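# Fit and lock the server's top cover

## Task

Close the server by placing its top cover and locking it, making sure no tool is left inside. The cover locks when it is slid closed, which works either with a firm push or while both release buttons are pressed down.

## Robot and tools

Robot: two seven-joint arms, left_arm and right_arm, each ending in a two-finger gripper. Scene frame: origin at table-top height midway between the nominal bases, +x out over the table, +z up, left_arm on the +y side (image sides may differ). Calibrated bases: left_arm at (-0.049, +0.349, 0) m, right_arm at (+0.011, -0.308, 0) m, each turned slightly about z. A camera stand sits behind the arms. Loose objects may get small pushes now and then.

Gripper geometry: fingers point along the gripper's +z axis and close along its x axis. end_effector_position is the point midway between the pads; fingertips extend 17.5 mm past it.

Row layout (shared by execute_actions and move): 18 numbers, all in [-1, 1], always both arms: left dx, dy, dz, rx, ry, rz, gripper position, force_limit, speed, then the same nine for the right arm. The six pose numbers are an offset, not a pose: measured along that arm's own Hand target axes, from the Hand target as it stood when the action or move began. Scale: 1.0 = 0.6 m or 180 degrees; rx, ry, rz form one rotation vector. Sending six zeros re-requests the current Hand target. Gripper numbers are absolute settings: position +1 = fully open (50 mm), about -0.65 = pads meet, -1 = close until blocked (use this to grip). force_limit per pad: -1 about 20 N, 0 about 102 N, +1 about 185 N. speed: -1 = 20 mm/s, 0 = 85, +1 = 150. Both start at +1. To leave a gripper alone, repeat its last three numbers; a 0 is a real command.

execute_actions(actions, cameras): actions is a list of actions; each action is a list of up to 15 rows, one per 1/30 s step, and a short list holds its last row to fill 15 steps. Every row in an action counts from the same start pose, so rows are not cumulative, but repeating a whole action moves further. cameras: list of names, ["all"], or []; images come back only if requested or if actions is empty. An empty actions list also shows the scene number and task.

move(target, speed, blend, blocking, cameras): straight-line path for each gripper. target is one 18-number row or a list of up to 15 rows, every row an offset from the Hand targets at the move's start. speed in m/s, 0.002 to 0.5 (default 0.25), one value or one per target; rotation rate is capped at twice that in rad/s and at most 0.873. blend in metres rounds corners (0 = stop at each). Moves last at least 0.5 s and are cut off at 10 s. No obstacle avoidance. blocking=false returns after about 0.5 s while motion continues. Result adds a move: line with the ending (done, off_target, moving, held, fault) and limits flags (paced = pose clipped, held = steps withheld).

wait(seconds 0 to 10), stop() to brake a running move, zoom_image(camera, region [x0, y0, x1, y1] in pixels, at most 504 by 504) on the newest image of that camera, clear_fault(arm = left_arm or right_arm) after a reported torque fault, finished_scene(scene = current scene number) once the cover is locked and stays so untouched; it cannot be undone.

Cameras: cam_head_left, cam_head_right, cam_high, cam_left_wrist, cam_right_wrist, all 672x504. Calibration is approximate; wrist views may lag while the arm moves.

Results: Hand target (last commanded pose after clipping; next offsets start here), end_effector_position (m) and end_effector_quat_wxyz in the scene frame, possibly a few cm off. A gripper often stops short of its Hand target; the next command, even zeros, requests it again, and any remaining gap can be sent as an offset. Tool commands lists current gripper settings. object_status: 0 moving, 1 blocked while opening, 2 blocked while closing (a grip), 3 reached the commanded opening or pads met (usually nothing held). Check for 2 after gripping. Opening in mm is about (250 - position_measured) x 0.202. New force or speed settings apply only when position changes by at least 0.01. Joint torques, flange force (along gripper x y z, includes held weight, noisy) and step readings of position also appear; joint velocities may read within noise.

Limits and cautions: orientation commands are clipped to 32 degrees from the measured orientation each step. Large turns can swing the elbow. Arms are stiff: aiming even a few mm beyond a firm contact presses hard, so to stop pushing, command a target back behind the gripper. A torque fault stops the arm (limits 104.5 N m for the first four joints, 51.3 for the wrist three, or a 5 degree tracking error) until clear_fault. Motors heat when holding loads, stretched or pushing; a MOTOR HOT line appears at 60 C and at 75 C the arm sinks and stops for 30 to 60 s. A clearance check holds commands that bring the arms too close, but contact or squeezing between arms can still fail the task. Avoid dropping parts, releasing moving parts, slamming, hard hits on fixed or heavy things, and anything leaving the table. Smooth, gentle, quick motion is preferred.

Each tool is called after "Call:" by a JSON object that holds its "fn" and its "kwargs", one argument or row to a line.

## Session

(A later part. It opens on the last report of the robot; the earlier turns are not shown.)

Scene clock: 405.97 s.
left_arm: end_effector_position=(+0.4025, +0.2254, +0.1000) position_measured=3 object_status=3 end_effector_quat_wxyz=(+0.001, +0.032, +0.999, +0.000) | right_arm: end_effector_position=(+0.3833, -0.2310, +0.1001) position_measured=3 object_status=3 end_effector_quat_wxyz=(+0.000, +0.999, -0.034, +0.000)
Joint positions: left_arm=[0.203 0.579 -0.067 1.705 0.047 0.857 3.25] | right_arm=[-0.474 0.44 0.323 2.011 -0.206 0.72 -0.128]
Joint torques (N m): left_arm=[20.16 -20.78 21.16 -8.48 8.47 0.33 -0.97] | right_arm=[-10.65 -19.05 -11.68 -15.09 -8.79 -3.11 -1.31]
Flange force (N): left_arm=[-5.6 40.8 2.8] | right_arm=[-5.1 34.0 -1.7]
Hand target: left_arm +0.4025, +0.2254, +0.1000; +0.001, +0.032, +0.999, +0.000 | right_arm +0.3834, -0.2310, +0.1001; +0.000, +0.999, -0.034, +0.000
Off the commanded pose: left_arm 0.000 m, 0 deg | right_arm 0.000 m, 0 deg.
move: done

Call:
{"fn": "move", "kwargs": {
  "target": [-0.1663,0.0402,0,0,0,-0.01917,1,-0.6,1, 0.2117,-0.0445,0,0,0,-0.01917,1,-0.6,1],
  "speed": 0.07,
  "cameras": ["all"]
}}

Scene clock: 413.07 s.
left_arm: end_effector_position=(+0.5037, +0.2430, +0.1002) position_measured=3 object_status=3 end_effector_quat_wxyz=(+0.001, +0.002, +1.000, +0.000) | right_arm: end_effector_position=(+0.5119, -0.2130, +0.1002) position_measured=3 object_status=3 end_effector_quat_wxyz=(+0.000, +1.000, -0.004, +0.000)
Joint positions: left_arm=[0.129 0.763 -0.074 1.334 0.058 1.046 3.241] | right_arm=[-0.381 0.672 0.294 1.562 -0.226 0.94 -0.057]
Joint torques (N m): left_arm=[21.72 -25.07 20.7 -9.69 9.27 0.38 -0.82] | right_arm=[-13.98 -23.95 -13.47 -14.16 -9.55 -2.07 -1.2]
Flange force (N): left_arm=[-4.7 37.0 2.8] | right_arm=[-4.2 31.0 -0.3]
Hand target: left_arm +0.5037, +0.2430, +0.1002; +0.001, +0.002, +1.000, +0.000 | right_arm +0.5119, -0.2130, +0.1002; +0.000, +1.000, -0.004, +0.000
Off the commanded pose: left_arm 0.000 m, 0 deg | right_arm 0.000 m, 0 deg.
move: done
camera_calibration:
cam_left_wrist: T_world_to_cam=[[-0.998941, 0.0426468, 0.0172711, 0.492537], [0.0424293, 0.999018, -0.0127686, -0.198779], [-0.0177987, -0.0120222, -0.999769, 0.279556], [0, 0, 0, 1]] pos_world=[0.505425, 0.180939, 0.268446]
cam_right_wrist: T_world_to_cam=[[0.999731, -0.0143021, -0.0182438, -0.513497], [-0.014035, -0.999794, 0.0146837, -0.158084], [-0.01845, -0.0144237, -0.999726, 0.273057], [0, 0, 0, 1]] pos_world=[0.516178, -0.161457, 0.265935]

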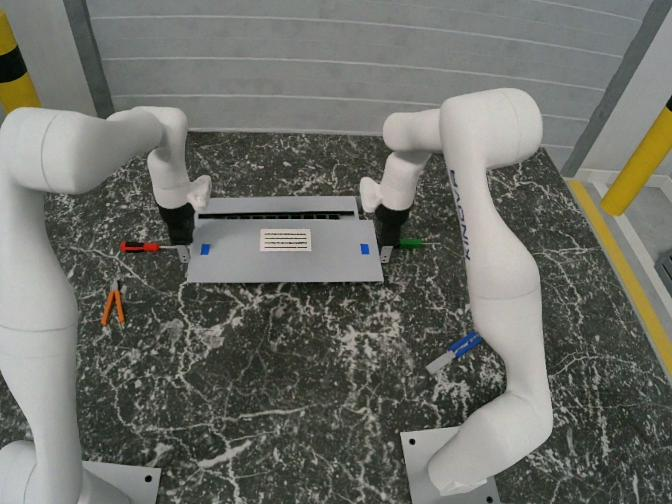

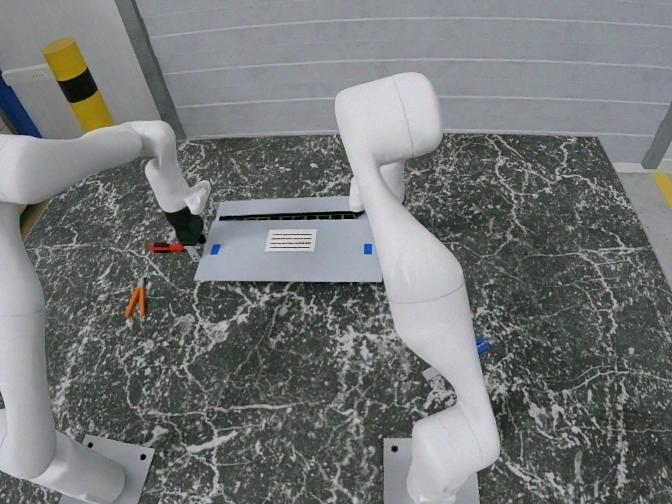

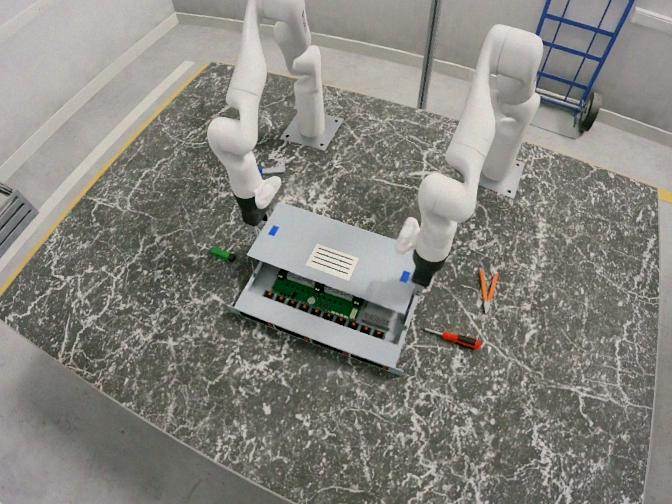

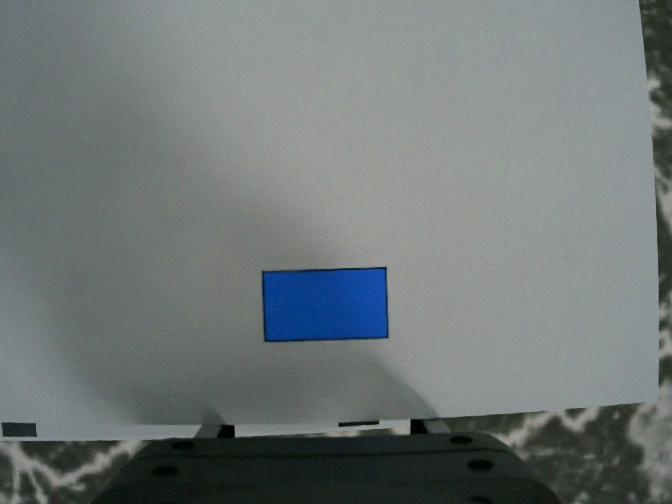

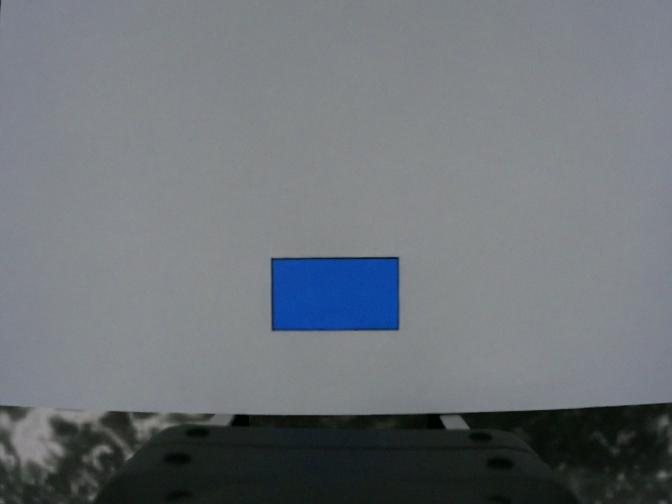

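Call:
{"fn": "zoom_image", "kwargs": {
  "camera": "cam_high",
  "region": [220, 190, 440, 390]
}}

Call:
{"fn": "zoom_image", "kwargs": {
  "camera": "cam_left_wrist",
  "region": [0, 370, 252, 504]
}}

Call:
{"fn": "zoom_image", "kwargs": {
  "camera": "cam_left_wrist",
  "region": [230, 370, 482, 504]
}}

Call:
{"fn": "zoom_image", "kwargs": {
  "camera": "cam_head_left",
  "region": [170, 180, 410, 300]
}}

Scaled by 2.291 from the camera's 672x504 image, which has a finer 960x720 frame.

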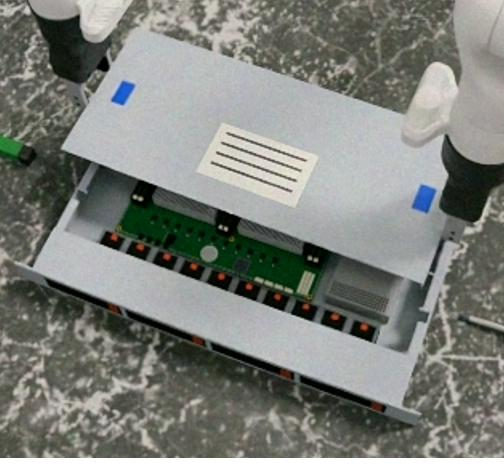

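Scaled by 2.000.

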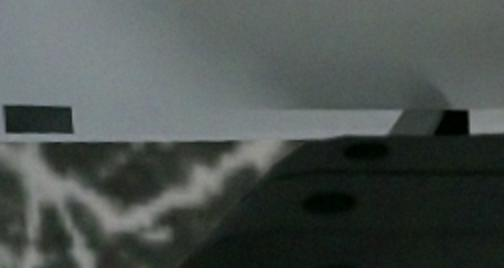

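Scaled by 2.000.

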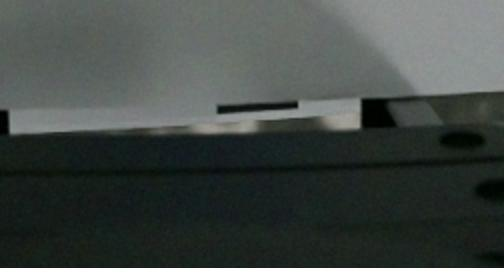

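Scaled by 2.100 from the camera's 672x504 image, which has a finer 960x720 frame.

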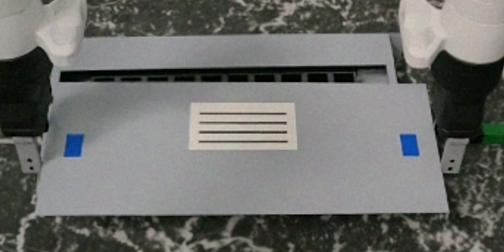

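Call:
{"fn": "move", "kwargs": {
  "target": [-0.07,0.0265,0,0,0,-0.0111,1,-0.6,1, 0.0965,-0.0283,0,0,0,-0.0111,1,-0.6,1],
  "speed": 0.05,
  "cameras": ["all"]
}}

Call:
{"fn": "zoom_image", "kwargs": {
  "camera": "cam_high",
  "region": [220, 190, 440, 390]
}}

Call:
{"fn": "zoom_image", "kwargs": {
  "camera": "cam_head_left",
  "region": [170, 180, 410, 300]
}}

Call:
{"fn": "zoom_image", "kwargs": {
  "camera": "cam_head_right",
  "region": [170, 180, 410, 300]
}}

Scene clock: 459.23 s.
left_arm: end_effector_position=(+0.5458, +0.2588, +0.1002) position_measured=3 object_status=3 end_effector_quat_wxyz=(+0.001, -0.015, +1.000, +0.000) | right_arm: end_effector_position=(+0.5699, -0.1964, +0.1003) position_measured=3 object_status=3 end_effector_quat_wxyz=(+0.000, +1.000, +0.014, +0.000)
Joint positions: left_arm=[0.09 0.849 -0.077 1.154 0.063 1.14 3.242] | right_arm=[-0.354 0.792 0.283 1.313 -0.229 1.067 -0.05]
Joint torques (N m): left_arm=[22.02 -26.95 19.86 -10.21 9.42 0.37 -0.78] | right_arm=[-15.35 -26.23 -13.44 -14.03 -9.75 -1.89 -1.16]
Flange force (N): left_arm=[-4.6 35.1 3.0] | right_arm=[-3.8 29.8 0.1]
Hand target: left_arm +0.5458, +0.2587, +0.1002; +0.001, -0.015, +1.000, +0.000 | right_arm +0.5699, -0.1964, +0.1003; +0.000, +1.000, +0.014, +0.000
Off the commanded pose: left_arm 0.000 m, 0 deg | right_arm 0.000 m, 0 deg.
move: done
camera_calibration:
cam_left_wrist: T_world_to_cam=[[-0.999822, 0.00776348, 0.0172215, 0.543377], [0.00754546, 0.999891, -0.0126889, -0.197449], [-0.0173181, -0.0125567, -0.999771, 0.280474], [0, 0, 0, 1]] pos_world=[0.549628, 0.196731, 0.268546]
cam_right_wrist: T_world_to_cam=[[0.999622, 0.0206022, -0.0181966, -0.564289], [0.0208716, -0.999673, 0.0147407, -0.160619], [-0.017887, -0.0151149, -0.999726, 0.273911], [0, 0, 0, 1]] pos_world=[0.572328, -0.144801, 0.265935]

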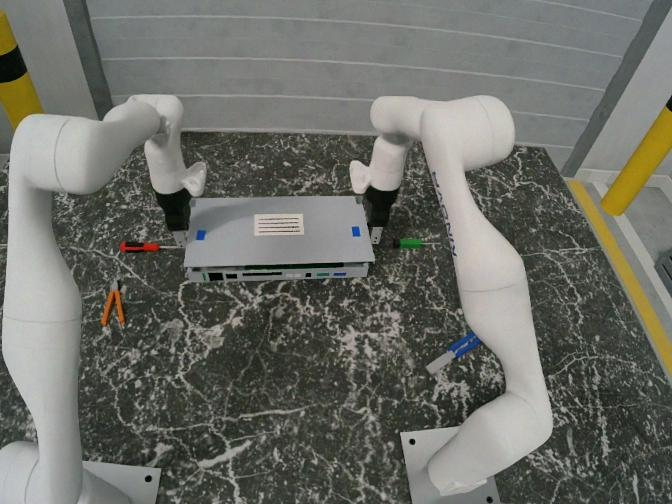

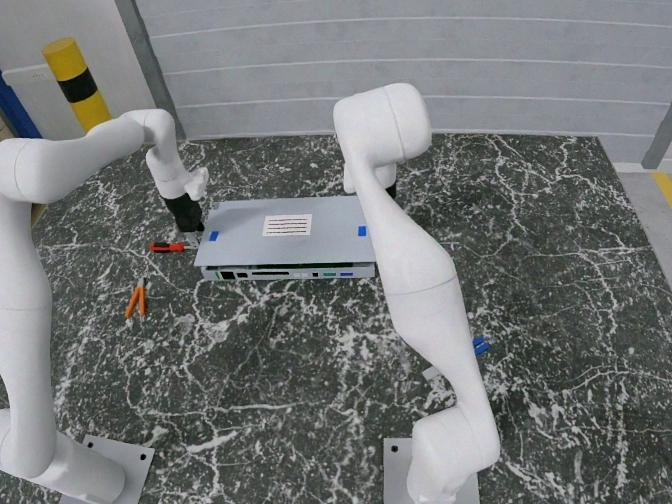

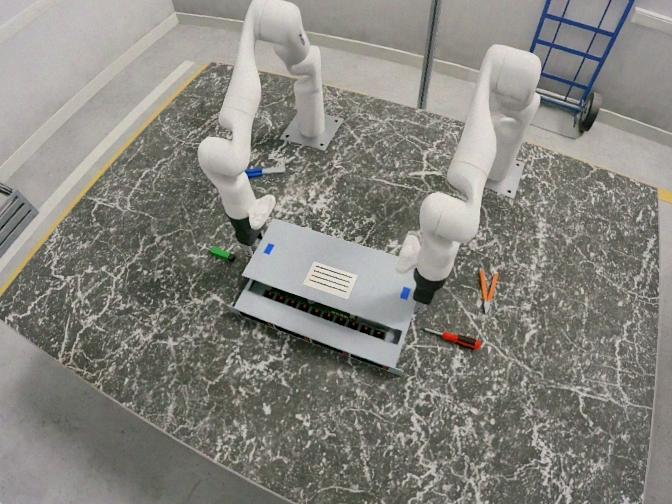

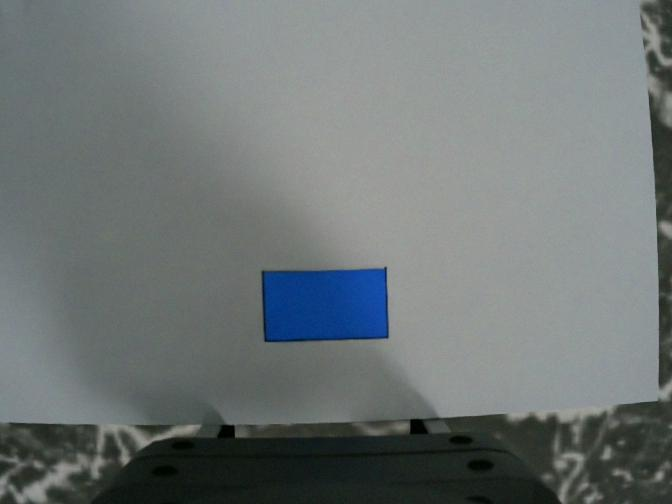

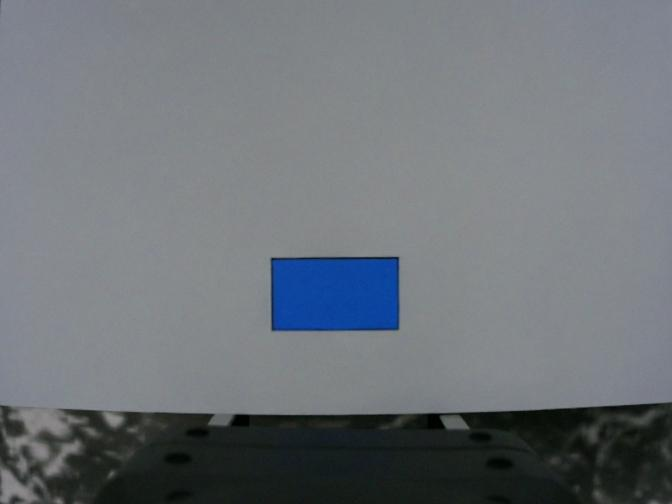

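Scaled by 2.291 from the camera's 672x504 image, which has a finer 960x720 frame.

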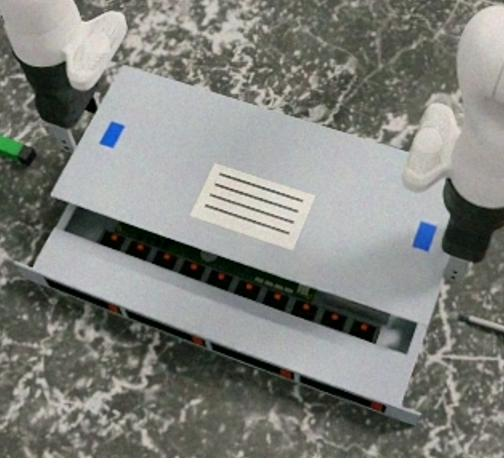

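Scaled by 2.100 from the camera's 672x504 image, which has a finer 960x720 frame.

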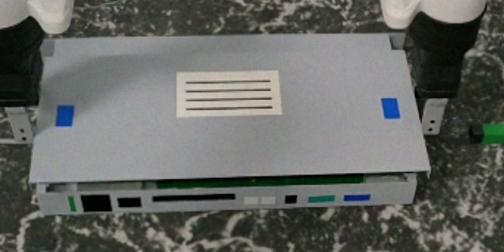

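Scaled by 2.100 from the camera's 672x504 image, which has a finer 960x720 frame.

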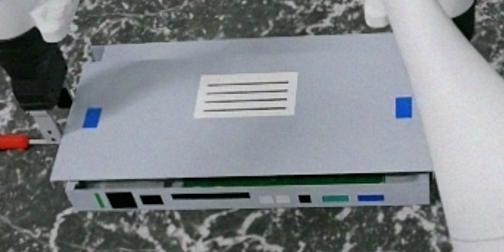

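Call:
{"fn": "zoom_image", "kwargs": {
  "camera": "cam_head_left",
  "region": [170, 240, 230, 290]
}}

Call:
{"fn": "zoom_image", "kwargs": {
  "camera": "cam_head_left",
  "region": [335, 240, 395, 290]
}}

Call:
{"fn": "zoom_image", "kwargs": {
  "camera": "cam_high",
  "region": [220, 260, 290, 330]
}}

Call:
{"fn": "zoom_image", "kwargs": {
  "camera": "cam_high",
  "region": [360, 300, 430, 370]
}}

Scaled by 8.400 from the camera's 672x504 image, which has a finer 960x720 frame.

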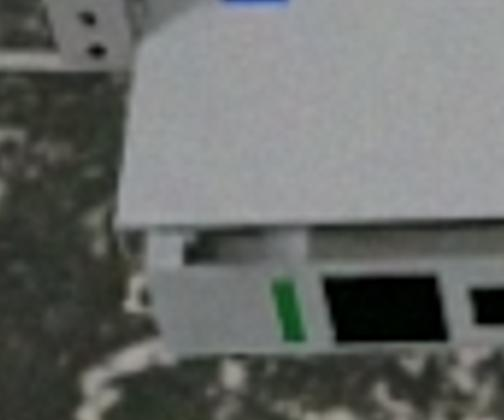

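Scaled by 8.400 from the camera's 672x504 image, which has a finer 960x720 frame.

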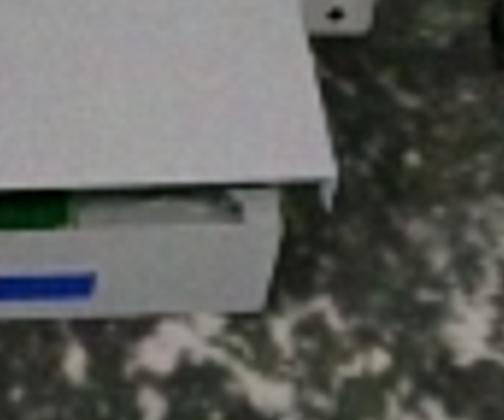

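Scaled by 7.200 from the camera's 672x504 image, which has a finer 960x720 frame.

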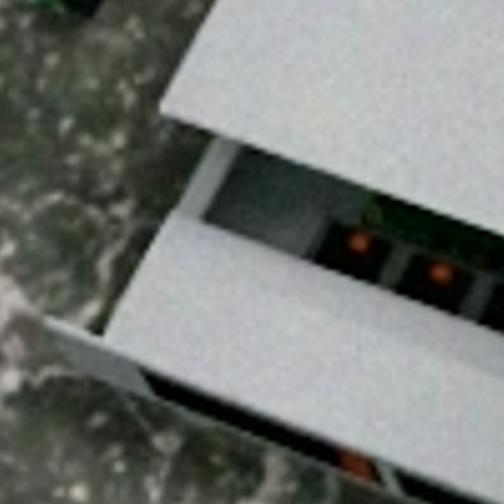

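Scaled by 7.200 from the camera's 672x504 image, which has a finer 960x720 frame.

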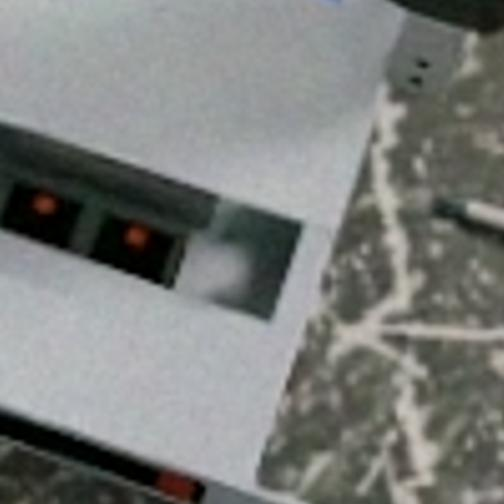

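Call:
{"fn": "move", "kwargs": {
  "target": [0,0.0026,0.052,0,0,0,1,-0.6,1, 0,-0.0027,0.052,0,0,0,1,-0.6,1],
  "speed": 0.04,
  "cameras": ["all"]
}}

Call:
{"fn": "zoom_image", "kwargs": {
  "camera": "cam_head_left",
  "region": [170, 240, 230, 290]
}}

Call:
{"fn": "zoom_image", "kwargs": {
  "camera": "cam_head_left",
  "region": [335, 240, 395, 290]
}}

Call:
{"fn": "zoom_image", "kwargs": {
  "camera": "cam_high",
  "region": [220, 260, 290, 330]
}}

Call:
{"fn": "zoom_image", "kwargs": {
  "camera": "cam_high",
  "region": [360, 300, 430, 370]
}}

Scene clock: 492.80 s.
left_arm: end_effector_position=(+0.5457, +0.2603, +0.0690) position_measured=3 object_status=3 end_effector_quat_wxyz=(+0.001, -0.015, +1.000, +0.000) | right_arm: end_effector_position=(+0.5699, -0.1948, +0.0690) position_measured=3 object_status=3 end_effector_quat_wxyz=(+0.000, +1.000, +0.014, +0.000)
Joint positions: left_arm=[0.088 0.885 -0.077 1.188 0.067 1.07 3.236] | right_arm=[-0.353 0.833 0.273 1.343 -0.24 0.997 -0.044]
Joint torques (N m): left_arm=[21.64 -27.14 20 -9.8 8.96 0.44 -0.79] | right_arm=[-15.1 -26.92 -13.55 -13.91 -9.34 -1.77 -1.15]
Flange force (N): left_arm=[-4.7 34.4 2.9] | right_arm=[-3.8 29.3 0.2]
Hand target: left_arm +0.5457, +0.2603, +0.0690; +0.001, -0.015, +1.000, +0.000 | right_arm +0.5699, -0.1948, +0.0691; +0.000, +1.000, +0.014, +0.000
Off the commanded pose: left_arm 0.000 m, 0 deg | right_arm 0.000 m, 0 deg.
move: done
camera_calibration:
cam_left_wrist: T_world_to_cam=[[-0.999819, 0.00786342, 0.0173202, 0.54386], [0.00764237, 0.999889, -0.0127919, -0.199374], [-0.0174188, -0.0126572, -0.999768, 0.249274], [0, 0, 0, 1]] pos_world=[0.549627, 0.198231, 0.237246]
cam_right_wrist: T_world_to_cam=[[0.99962, 0.0206012, -0.0182966, -0.564866], [0.0208721, -0.999674, 0.0147386, -0.15856], [-0.017987, -0.0151149, -0.999724, 0.2428], [0, 0, 0, 1]] pos_world=[0.572328, -0.143201, 0.234735]

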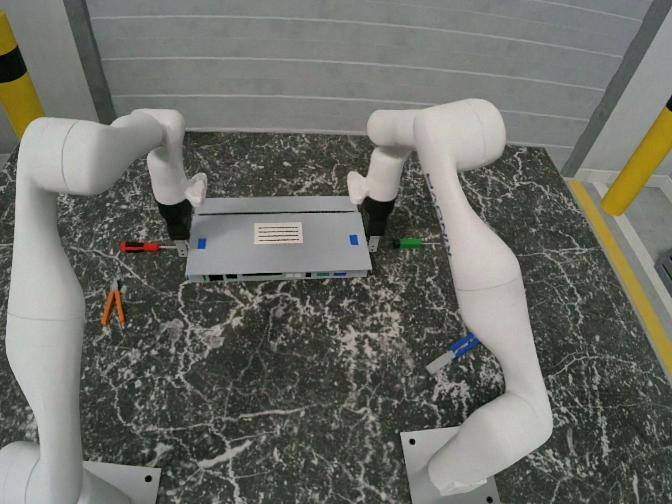

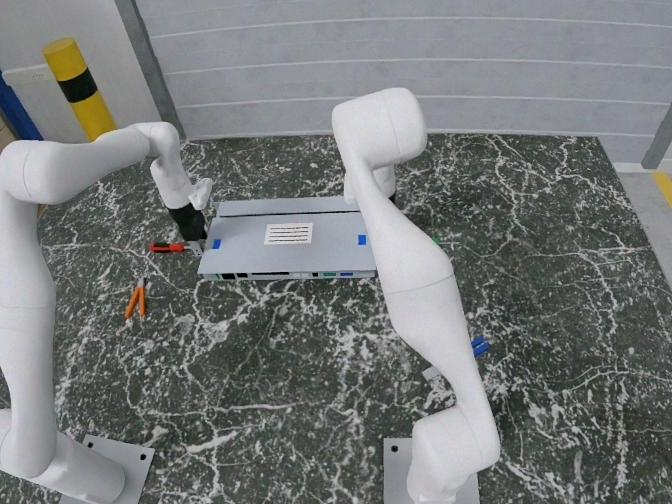

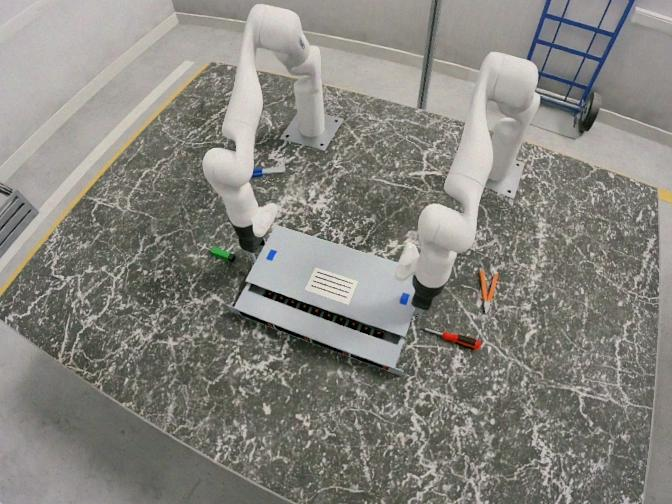

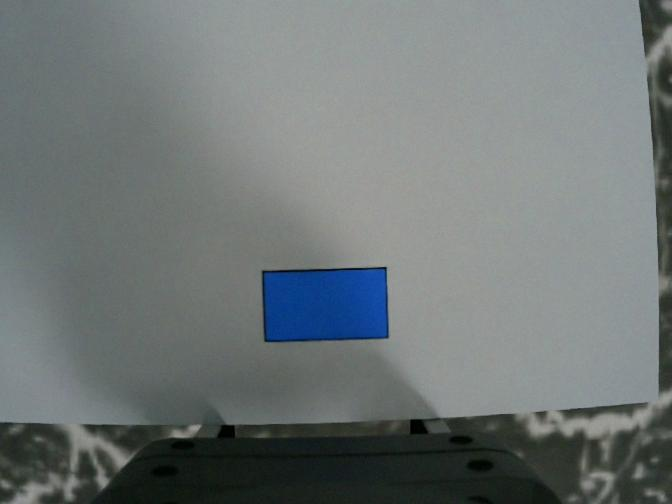

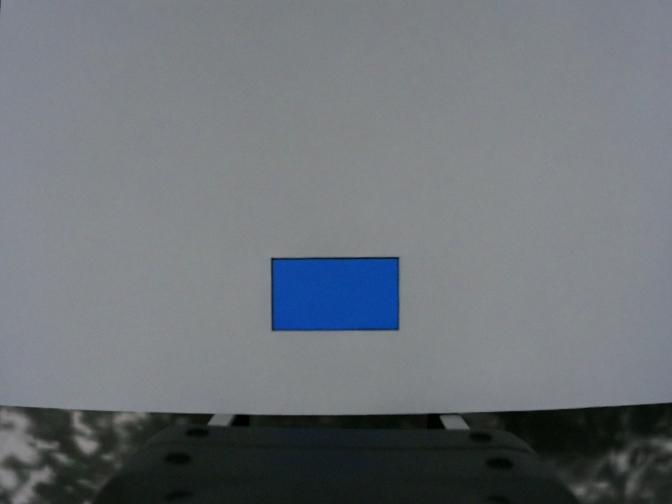

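Scaled by 8.400 from the camera's 672x504 image, which has a finer 960x720 frame.

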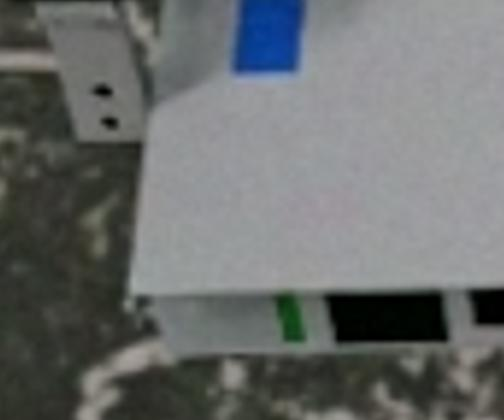

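Scaled by 8.400 from the camera's 672x504 image, which has a finer 960x720 frame.

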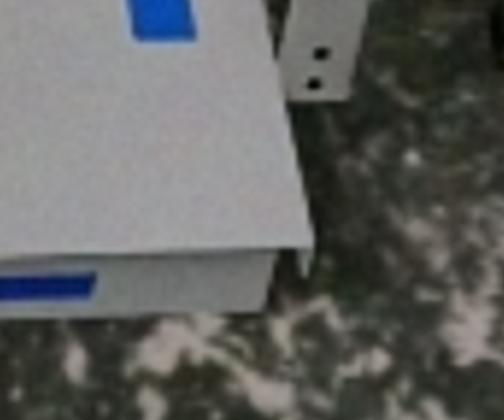

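Scaled by 7.200 from the camera's 672x504 image, which has a finer 960x720 frame.

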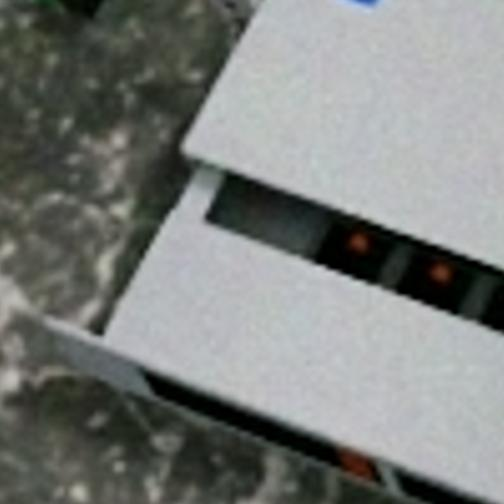

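Scaled by 7.200 from the camera's 672x504 image, which has a finer 960x720 frame.

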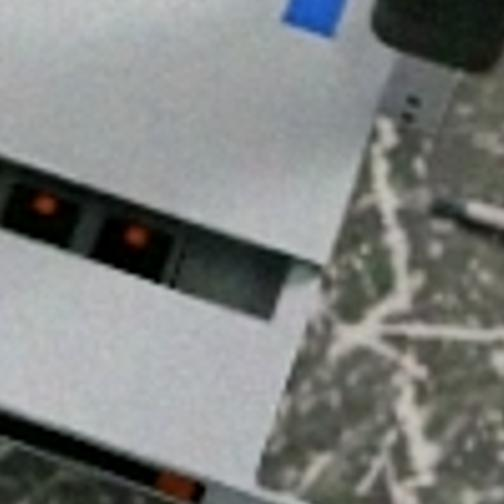

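Call:
{"fn": "move", "kwargs": {
  "target": [0,0.001,0.0083,0,0,0,1,-0.6,1, 0,-0.001,0.0083,0,0,0,1,-0.6,1],
  "speed": 0.02
}}

Call:
{"fn": "move", "kwargs": {
  "target": [0,0,0.0025,0,0,0,1,-0.6,1, 0,0,0.0025,0,0,0,1,-0.6,1],
  "speed": 0.01
}}

Scene clock: 508.50 s.
left_arm: end_effector_position=(+0.5458, +0.2610, +0.0640) position_measured=3 object_status=3 end_effector_quat_wxyz=(+0.001, -0.015, +1.000, +0.000) | right_arm: end_effector_position=(+0.5699, -0.1941, +0.0641) position_measured=3 object_status=3 end_effector_quat_wxyz=(+0.000, +1.000, +0.014, +0.000)
Joint positions: left_arm=[0.086 0.891 -0.077 1.193 0.067 1.059 3.235] | right_arm=[-0.353 0.84 0.271 1.347 -0.241 0.986 -0.044]
Joint torques (N m): left_arm=[24.46 -19.52 22.74 -6.44 10.09 0.58 -0.92] | right_arm=[-12.35 -26.5 -10.81 -12.82 -7.66 -1.53 -0.94]
Flange force (N): left_arm=[-4.5 39.0 -9.6] | right_arm=[-2.7 23.9 0.1]
Hand target: left_arm +0.5457, +0.2609, +0.0641; +0.001, -0.015, +1.000, +0.000 | right_arm +0.5699, -0.1942, +0.0641; +0.000, +1.000, +0.014, +0.000
Off the commanded pose: left_arm 0.000 m, 0 deg | right_arm 0.000 m, 0 deg.
move: done

Scene clock: 509.20 s.
left_arm: end_effector_position=(+0.5457, +0.2610, +0.0626) position_measured=3 object_status=3 end_effector_quat_wxyz=(+0.001, -0.015, +1.000, +0.000) | right_arm: end_effector_position=(+0.5699, -0.1941, +0.0626) position_measured=3 object_status=3 end_effector_quat_wxyz=(+0.000, +1.000, +0.014, +0.000)
Joint positions: left_arm=[0.086 0.892 -0.076 1.195 0.067 1.056 3.235] | right_arm=[-0.353 0.842 0.27 1.348 -0.242 0.983 -0.043]
Joint torques (N m): left_arm=[25.63 -23.33 23.89 -8.96 10.63 -0.08 -0.96] | right_arm=[-11.06 -25.56 -9.62 -12.28 -6.9 -1.56 -0.88]
Flange force (N): left_arm=[-2.7 41.2 -4.1] | right_arm=[-3.2 21.6 -1.3]
Hand target: left_arm +0.5457, +0.2609, +0.0626; +0.001, -0.015, +1.000, +0.000 | right_arm +0.5699, -0.1942, +0.0626; +0.000, +1.000, +0.014, +0.000
Off the commanded pose: left_arm 0.000 m, 0 deg | right_arm 0.000 m, 0 deg.
move: done

Call:
{"fn": "move", "kwargs": {
  "target": [0,0.001,0,0,0,0,1,-0.6,1, 0,-0.001,0,0,0,0,1,-0.6,1],
  "speed": 0.01
}}

Call:
{"fn": "move", "kwargs": {
  "target": [0,0,0.0033,0,0,0,1,-0.6,1, 0,0,0.0033,0,0,0,1,-0.6,1],
  "speed": 0.01,
  "cameras": ["cam_head_left","cam_high"]
}}

Scene clock: 516.73 s.
left_arm: end_effector_position=(+0.5457, +0.2614, +0.0625) position_measured=3 object_status=3 end_effector_quat_wxyz=(+0.001, -0.015, +1.000, +0.000) | right_arm: end_effector_position=(+0.5699, -0.1936, +0.0626) position_measured=3 object_status=3 end_effector_quat_wxyz=(+0.000, +1.000, +0.014, +0.000)
Joint positions: left_arm=[0.086 0.892 -0.076 1.195 0.067 1.055 3.234] | right_arm=[-0.354 0.842 0.27 1.348 -0.242 0.983 -0.044]
Joint torques (N m): left_arm=[23.14 -25.82 21.5 -8.73 9.47 0.87 -0.84] | right_arm=[-13.57 -26.37 -12.15 -13.25 -8.39 -1.74 -1.05]
Flange force (N): left_arm=[-5.9 36.7 1.1] | right_arm=[-3.5 26.4 -0.7]
Hand target: left_arm +0.5457, +0.2615, +0.0625; +0.001, -0.015, +1.000, +0.000 | right_arm +0.5699, -0.1936, +0.0626; +0.000, +1.000, +0.014, +0.000
Off the commanded pose: left_arm 0.000 m, 0 deg | right_arm 0.000 m, 0 deg.
move: done

Scene clock: 517.43 s.
left_arm: end_effector_position=(+0.5458, +0.2615, +0.0606) position_measured=3 object_status=3 end_effector_quat_wxyz=(+0.001, -0.015, +1.000, +0.000) | right_arm: end_effector_position=(+0.5699, -0.1935, +0.0606) position_measured=3 object_status=3 end_effector_quat_wxyz=(+0.000, +1.000, +0.014, +0.000)
Joint positions: left_arm=[0.086 0.895 -0.076 1.197 0.067 1.051 3.234] | right_arm=[-0.354 0.845 0.27 1.349 -0.243 0.979 -0.043]
Joint torques (N m): left_arm=[24.44 -22.27 22.72 -7.13 9.95 0.9 -0.88] | right_arm=[-12.52 -22.84 -11.38 -12.32 -7.79 -2.56 -1.04]
Flange force (N): left_arm=[-6.1 38.8 -4.8] | right_arm=[-5.4 24.8 -7.9]
Hand target: left_arm +0.5457, +0.2615, +0.0606; +0.001, -0.015, +1.000, +0.000 | right_arm +0.5699, -0.1936, +0.0606; +0.000, +1.000, +0.014, +0.000
Off the commanded pose: left_arm 0.000 m, 0 deg | right_arm 0.000 m, 0 deg.
move: done
Images, in order (width x height): cam_head_left 672x504, cam_high 672x504.

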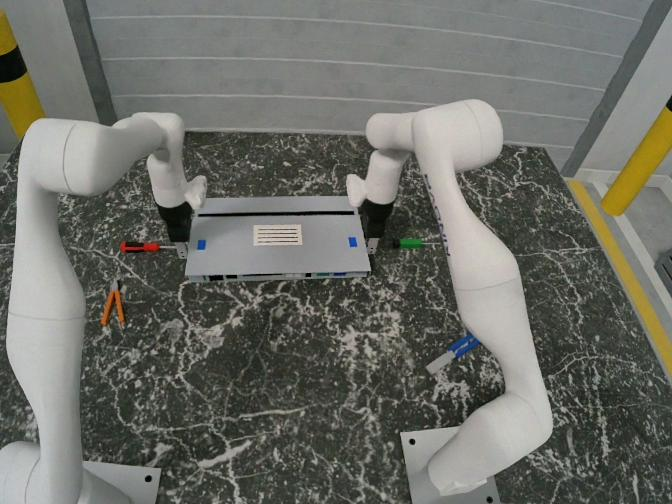

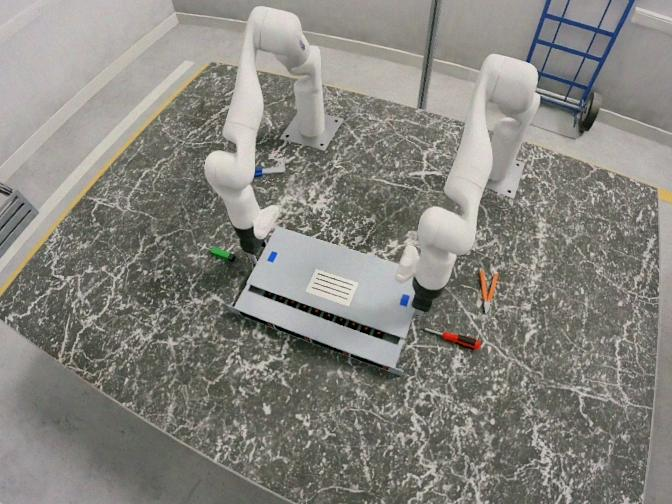

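Call:
{"fn": "move", "kwargs": {
  "target": [-0.005,0.0005,0,0,0,0,1,-0.6,1, 0.005,-0.0005,0,0,0,0,1,-0.6,1],
  "speed": 0.02
}}

Call:
{"fn": "move", "kwargs": {
  "target": [-0.005,0,0,0,0,0,1,-0.6,1, 0.005,0,0,0,0,0,1,-0.6,1],
  "speed": 0.02
}}

Scene clock: 525.37 s.
left_arm: end_effector_position=(+0.5487, +0.2619, +0.0606) position_measured=3 object_status=3 end_effector_quat_wxyz=(+0.001, -0.015, +1.000, +0.000) | right_arm: end_effector_position=(+0.5729, -0.1932, +0.0606) position_measured=3 object_status=3 end_effector_quat_wxyz=(+0.000, +1.000, +0.014, +0.000)
Joint positions: left_arm=[0.084 0.901 -0.076 1.183 0.068 1.059 3.233] | right_arm=[-0.352 0.851 0.27 1.336 -0.243 0.986 -0.044]
Joint torques (N m): left_arm=[22.55 -28.02 20.93 -10.7 9.28 -0.01 -0.82] | right_arm=[-13.36 -27.48 -11.7 -14.86 -8.35 -2.69 -1.06]
Flange force (N): left_arm=[-3.0 36.0 3.6] | right_arm=[-6.6 26.4 0.0]
Hand target: left_arm +0.5487, +0.2619, +0.0606; +0.001, -0.015, +1.000, +0.000 | right_arm +0.5729, -0.1932, +0.0606; +0.000, +1.000, +0.014, +0.000
Off the commanded pose: left_arm 0.000 m, 0 deg | right_arm 0.000 m, 0 deg.
move: done

Scene clock: 526.07 s.
left_arm: end_effector_position=(+0.5517, +0.2620, +0.0606) position_measured=3 object_status=3 end_effector_quat_wxyz=(+0.001, -0.015, +1.000, +0.000) | right_arm: end_effector_position=(+0.5759, -0.1932, +0.0606) position_measured=3 object_status=3 end_effector_quat_wxyz=(+0.000, +1.000, +0.014, +0.000)
Joint positions: left_arm=[0.083 0.908 -0.076 1.168 0.068 1.067 3.233] | right_arm=[-0.35 0.857 0.27 1.323 -0.243 0.993 -0.044]
Joint torques (N m): left_arm=[22.72 -28.05 20.83 -10.8 9.38 -0.08 -0.8] | right_arm=[-13.24 -27.51 -11.51 -14.75 -8.32 -2.67 -1.06]
Flange force (N): left_arm=[-2.7 36.2 3.4] | right_arm=[-6.4 26.1 -0.1]
Hand target: left_arm +0.5517, +0.2620, +0.0606; +0.001, -0.015, +1.000, +0.000 | right_arm +0.5759, -0.1932, +0.0606; +0.000, +1.000, +0.014, +0.000
Off the commanded pose: left_arm 0.000 m, 0 deg | right_arm 0.000 m, 0 deg.
move: done

Call:
{"fn": "move", "kwargs": {
  "target": [0,0,0.0025,0,0,0,1,-0.6,1, 0,0,0.0025,0,0,0,1,-0.6,1],
  "speed": 0.01
}}

Call:
{"fn": "move", "kwargs": {
  "target": [0,0,0.0025,0,0,0,1,-0.6,1, 0,0,0.0025,0,0,0,1,-0.6,1],
  "speed": 0.01
}}

Scene clock: 528.80 s.
left_arm: end_effector_position=(+0.5517, +0.2620, +0.0591) position_measured=3 object_status=3 end_effector_quat_wxyz=(+0.001, -0.015, +1.000, +0.000) | right_arm: end_effector_position=(+0.5759, -0.1932, +0.0591) position_measured=3 object_status=3 end_effector_quat_wxyz=(+0.000, +1.000, +0.014, +0.000)
Joint positions: left_arm=[0.083 0.91 -0.076 1.169 0.068 1.064 3.232] | right_arm=[-0.35 0.859 0.27 1.324 -0.244 0.99 -0.044]
Joint torques (N m): left_arm=[22.77 -25.76 20.98 -8.71 9.28 0.84 -0.81] | right_arm=[-13.07 -25.96 -11.66 -13.22 -8.09 -2.11 -1.01]
Flange force (N): left_arm=[-5.3 35.8 0.6] | right_arm=[-4.3 25.3 -2.3]
Hand target: left_arm +0.5517, +0.2620, +0.0591; +0.001, -0.015, +1.000, +0.000 | right_arm +0.5759, -0.1931, +0.0591; +0.000, +1.000, +0.014, +0.000
Off the commanded pose: left_arm 0.000 m, 0 deg | right_arm 0.000 m, 0 deg.
move: done

Scene clock: 529.50 s.
left_arm: end_effector_position=(+0.5517, +0.2620, +0.0576) position_measured=3 object_status=3 end_effector_quat_wxyz=(+0.001, -0.015, +1.000, +0.000) | right_arm: end_effector_position=(+0.5759, -0.1931, +0.0576) position_measured=3 object_status=3 end_effector_quat_wxyz=(+0.000, +1.000, +0.014, +0.000)
Joint positions: left_arm=[0.083 0.912 -0.076 1.171 0.068 1.06 3.232] | right_arm=[-0.35 0.861 0.27 1.325 -0.245 0.987 -0.043]
Joint torques (N m): left_arm=[23 -25.47 21.22 -8.31 9.35 0.96 -0.81] | right_arm=[-13.16 -25.84 -11.62 -13.37 -8.08 -2.27 -1.04]
Flange force (N): left_arm=[-6.3 36.0 0.1] | right_arm=[-4.8 25.6 -2.7]
Hand target: left_arm +0.5517, +0.2620, +0.0576; +0.001, -0.015, +1.000, +0.000 | right_arm +0.5759, -0.1931, +0.0576; +0.000, +1.000, +0.014, +0.000
Off the commanded pose: left_arm 0.000 m, 0 deg | right_arm 0.000 m, 0 deg.
move: done

Call:
{"fn": "move", "kwargs": {
  "target": [0,0,0.0042,0,0,0,1,-0.6,1, 0,0,0.0042,0,0,0,1,-0.6,1],
  "speed": 0.015
}}

Call:
{"fn": "move", "kwargs": {
  "target": [0,0,0.0033,0,0,0,1,-0.6,1, 0,0,0.0033,0,0,0,1,-0.6,1],
  "speed": 0.015,
  "cameras": ["cam_head_left","cam_high"]
}}

Call:
{"fn": "zoom_image", "kwargs": {
  "camera": "cam_head_left",
  "region": [170, 180, 410, 300]
}}

Call:
{"fn": "zoom_image", "kwargs": {
  "camera": "cam_high",
  "region": [220, 210, 440, 390]
}}

Scene clock: 534.93 s.
left_arm: end_effector_position=(+0.5517, +0.2620, +0.0551) position_measured=3 object_status=3 end_effector_quat_wxyz=(+0.001, -0.015, +1.000, +0.000) | right_arm: end_effector_position=(+0.5759, -0.1931, +0.0551) position_measured=3 object_status=3 end_effector_quat_wxyz=(+0.000, +1.000, +0.014, +0.000)
Joint positions: left_arm=[0.083 0.915 -0.076 1.173 0.068 1.055 3.232] | right_arm=[-0.349 0.864 0.269 1.327 -0.246 0.981 -0.042]
Joint torques (N m): left_arm=[23.28 -24.62 21.47 -7.83 9.39 1.17 -0.82] | right_arm=[-12.83 -23.24 -11.54 -12.98 -7.94 -3.09 -1.02]
Flange force (N): left_arm=[-6.2 36.5 -0.9] | right_arm=[-6.6 25.3 -8.4]
Hand target: left_arm +0.5517, +0.2620, +0.0551; +0.001, -0.015, +1.000, +0.000 | right_arm +0.5759, -0.1931, +0.0551; +0.000, +1.000, +0.014, +0.000
Off the commanded pose: left_arm 0.000 m, 0 deg | right_arm 0.000 m, 0 deg.
move: done

Scene clock: 535.63 s.
left_arm: end_effector_position=(+0.5517, +0.2620, +0.0531) position_measured=3 object_status=3 end_effector_quat_wxyz=(+0.001, -0.015, +1.000, +0.000) | right_arm: end_effector_position=(+0.5759, -0.1931, +0.0531) position_measured=3 object_status=3 end_effector_quat_wxyz=(+0.000, +1.000, +0.014, +0.000)
Joint positions: left_arm=[0.083 0.917 -0.076 1.174 0.068 1.051 3.232] | right_arm=[-0.349 0.867 0.268 1.329 -0.246 0.977 -0.042]
Joint torques (N m): left_arm=[23.36 -25.33 21.41 -8.35 9.31 0.93 -0.86] | right_arm=[-13.49 -19 -12.92 -8.03 -7.85 -0.61 -0.95]
Flange force (N): left_arm=[-5.7 36.7 -0.1] | right_arm=[1.4 24.9 -13.2]
Hand target: left_arm +0.5517, +0.2620, +0.0531; +0.001, -0.015, +1.000, +0.000 | right_arm +0.5759, -0.1931, +0.0531; +0.000, +1.000, +0.014, +0.000
Off the commanded pose: left_arm 0.000 m, 0 deg | right_arm 0.000 m, 0 deg.
move: done
Images, in order (width x height): cam_head_left 672x504, cam_high 672x504.

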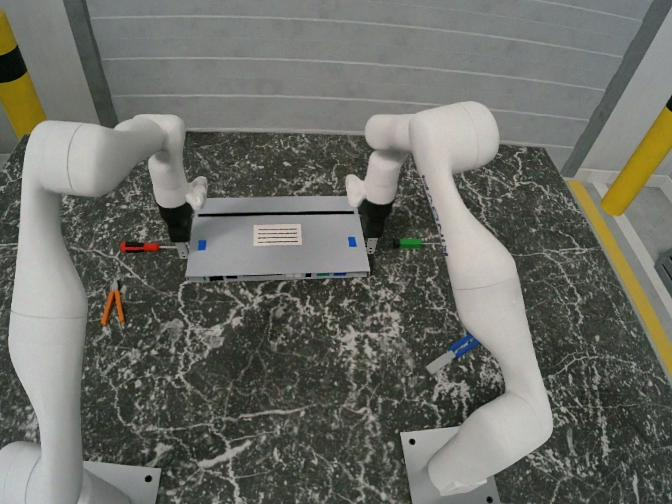

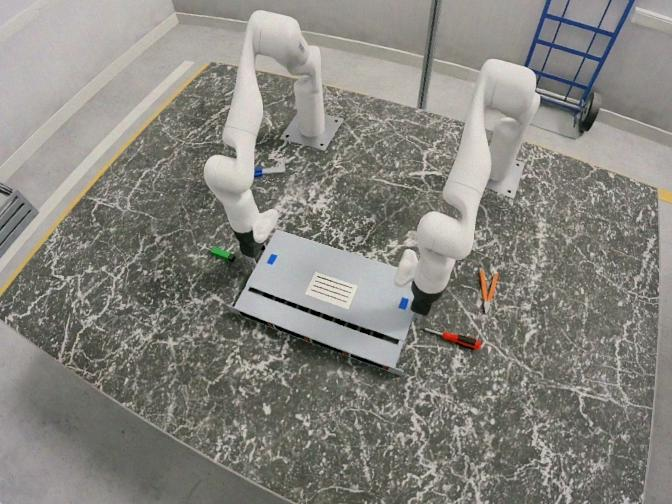

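Scaled by 2.100 from the camera's 672x504 image, which has a finer 960x720 frame.

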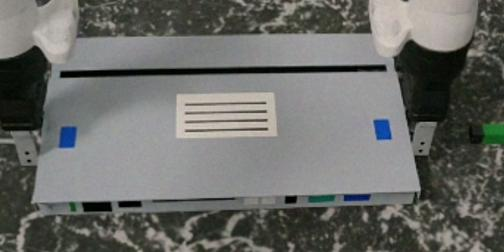

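Scaled by 2.291 from the camera's 672x504 image, which has a finer 960x720 frame.

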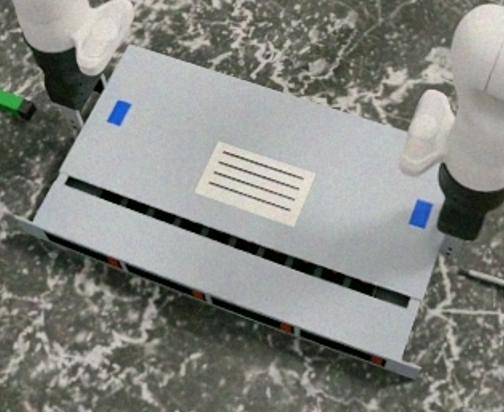

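Call:
{"fn": "move", "kwargs": {
  "target": [-0.0083,0,0.0008,0,0,0,1,-0.6,1, 0.0083,0,-0.0003,0,0,0,1,-0.6,1],
  "speed": 0.02
}}

Call:
{"fn": "move", "kwargs": {
  "target": [-0.0067,0,0,0,0,0,1,-0.6,1, 0.0067,0,0,0,0,0,1,-0.6,1],
  "speed": 0.02,
  "cameras": ["cam_head_left","cam_high","cam_left_wrist","cam_right_wrist"]
}}

Call:
{"fn": "zoom_image", "kwargs": {
  "camera": "cam_high",
  "region": [220, 210, 440, 390]
}}

Scene clock: 541.33 s.
left_arm: end_effector_position=(+0.5567, +0.2622, +0.0526) position_measured=3 object_status=3 end_effector_quat_wxyz=(+0.001, -0.015, +1.000, +0.000) | right_arm: end_effector_position=(+0.5808, -0.1929, +0.0533) position_measured=3 object_status=3 end_effector_quat_wxyz=(+0.000, +1.000, +0.014, +0.000)
Joint positions: left_arm=[0.081 0.929 -0.076 1.15 0.068 1.064 3.232] | right_arm=[-0.345 0.877 0.268 1.306 -0.246 0.99 -0.043]
Joint torques (N m): left_arm=[22.56 -25.91 20.51 -15.45 9.31 -5.09 -0.75] | right_arm=[-12.66 -26.92 -10.92 -15.16 -7.92 -3.41 -1.04]
Flange force (N): left_arm=[12.3 38.4 -6.3] | right_arm=[-8.8 25.2 -2.5]
Hand target: left_arm +0.5567, +0.2622, +0.0526; +0.001, -0.015, +1.000, +0.000 | right_arm +0.5809, -0.1930, +0.0533; +0.000, +1.000, +0.014, +0.000
Off the commanded pose: left_arm 0.000 m, 0 deg | right_arm 0.000 m, 0 deg.
move: done

Scene clock: 542.03 s.
left_arm: end_effector_position=(+0.5607, +0.2623, +0.0526) position_measured=3 object_status=3 end_effector_quat_wxyz=(+0.001, -0.015, +1.000, +0.000) | right_arm: end_effector_position=(+0.5849, -0.1929, +0.0533) position_measured=3 object_status=3 end_effector_quat_wxyz=(+0.000, +1.000, +0.014, +0.000)
Joint positions: left_arm=[0.079 0.938 -0.075 1.13 0.068 1.075 3.232] | right_arm=[-0.342 0.885 0.268 1.288 -0.246 1 -0.043]
Joint torques (N m): left_arm=[23.18 -28.87 21.06 -17.12 9.67 -5.41 -0.73] | right_arm=[-11.82 -26.58 -10.06 -14.5 -7.39 -3.18 -0.99]
Flange force (N): left_arm=[13.4 39.4 -2.1] | right_arm=[-8.1 23.4 -2.8]
Hand target: left_arm +0.5607, +0.2623, +0.0526; +0.001, -0.015, +1.000, +0.000 | right_arm +0.5849, -0.1929, +0.0533; +0.000, +1.000, +0.014, +0.000
Off the commanded pose: left_arm 0.000 m, 0 deg | right_arm 0.000 m, 0 deg.
move: done
camera_calibration:
cam_left_wrist: T_world_to_cam=[[-0.999819, 0.00786342, 0.0173202, 0.559124], [0.00764237, 0.999889, -0.0127919, -0.201697], [-0.0174188, -0.0126572, -0.999768, 0.233265], [0, 0, 0, 1]] pos_world=[0.564627, 0.200231, 0.220946]
cam_right_wrist: T_world_to_cam=[[0.99962, 0.0207002, -0.0181997, -0.580196], [0.0209715, -0.99967, 0.0148402, -0.15682], [-0.0178865, -0.0152163, -0.999724, 0.22723], [0, 0, 0, 1]] pos_world=[0.587328, -0.141301, 0.218936]
Images, in order (width x height): cam_head_left 672x504, cam_high 672x504, cam_left_wrist 672x504, cam_right_wrist 672x504.

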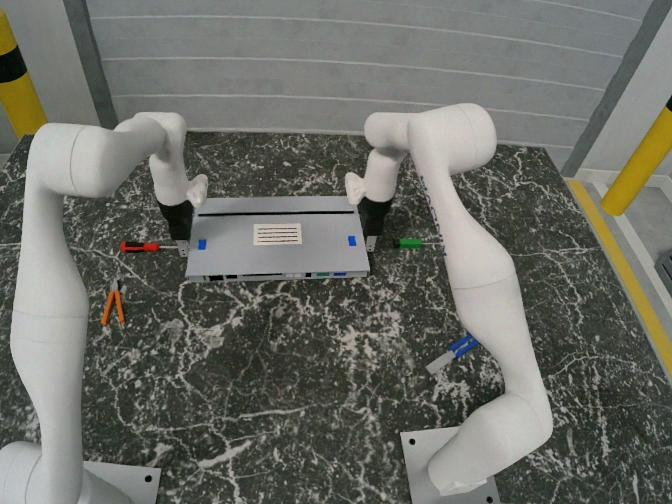

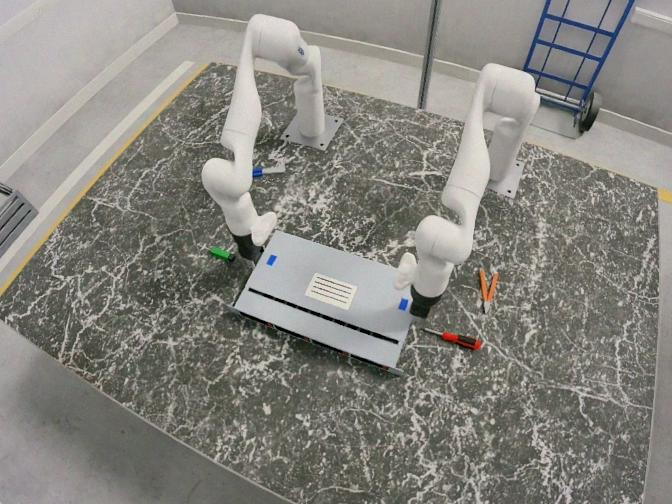

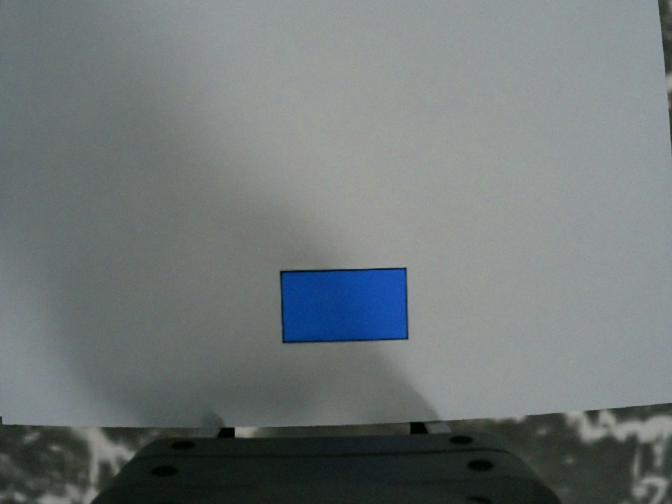

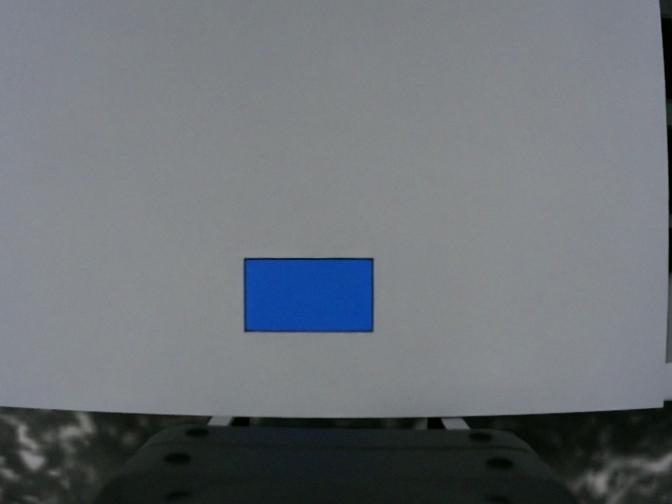

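Scaled by 2.291 from the camera's 672x504 image, which has a finer 960x720 frame.

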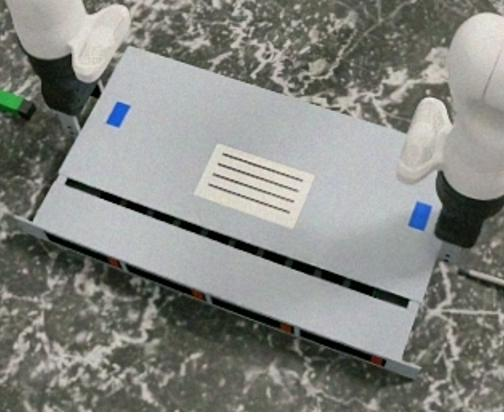

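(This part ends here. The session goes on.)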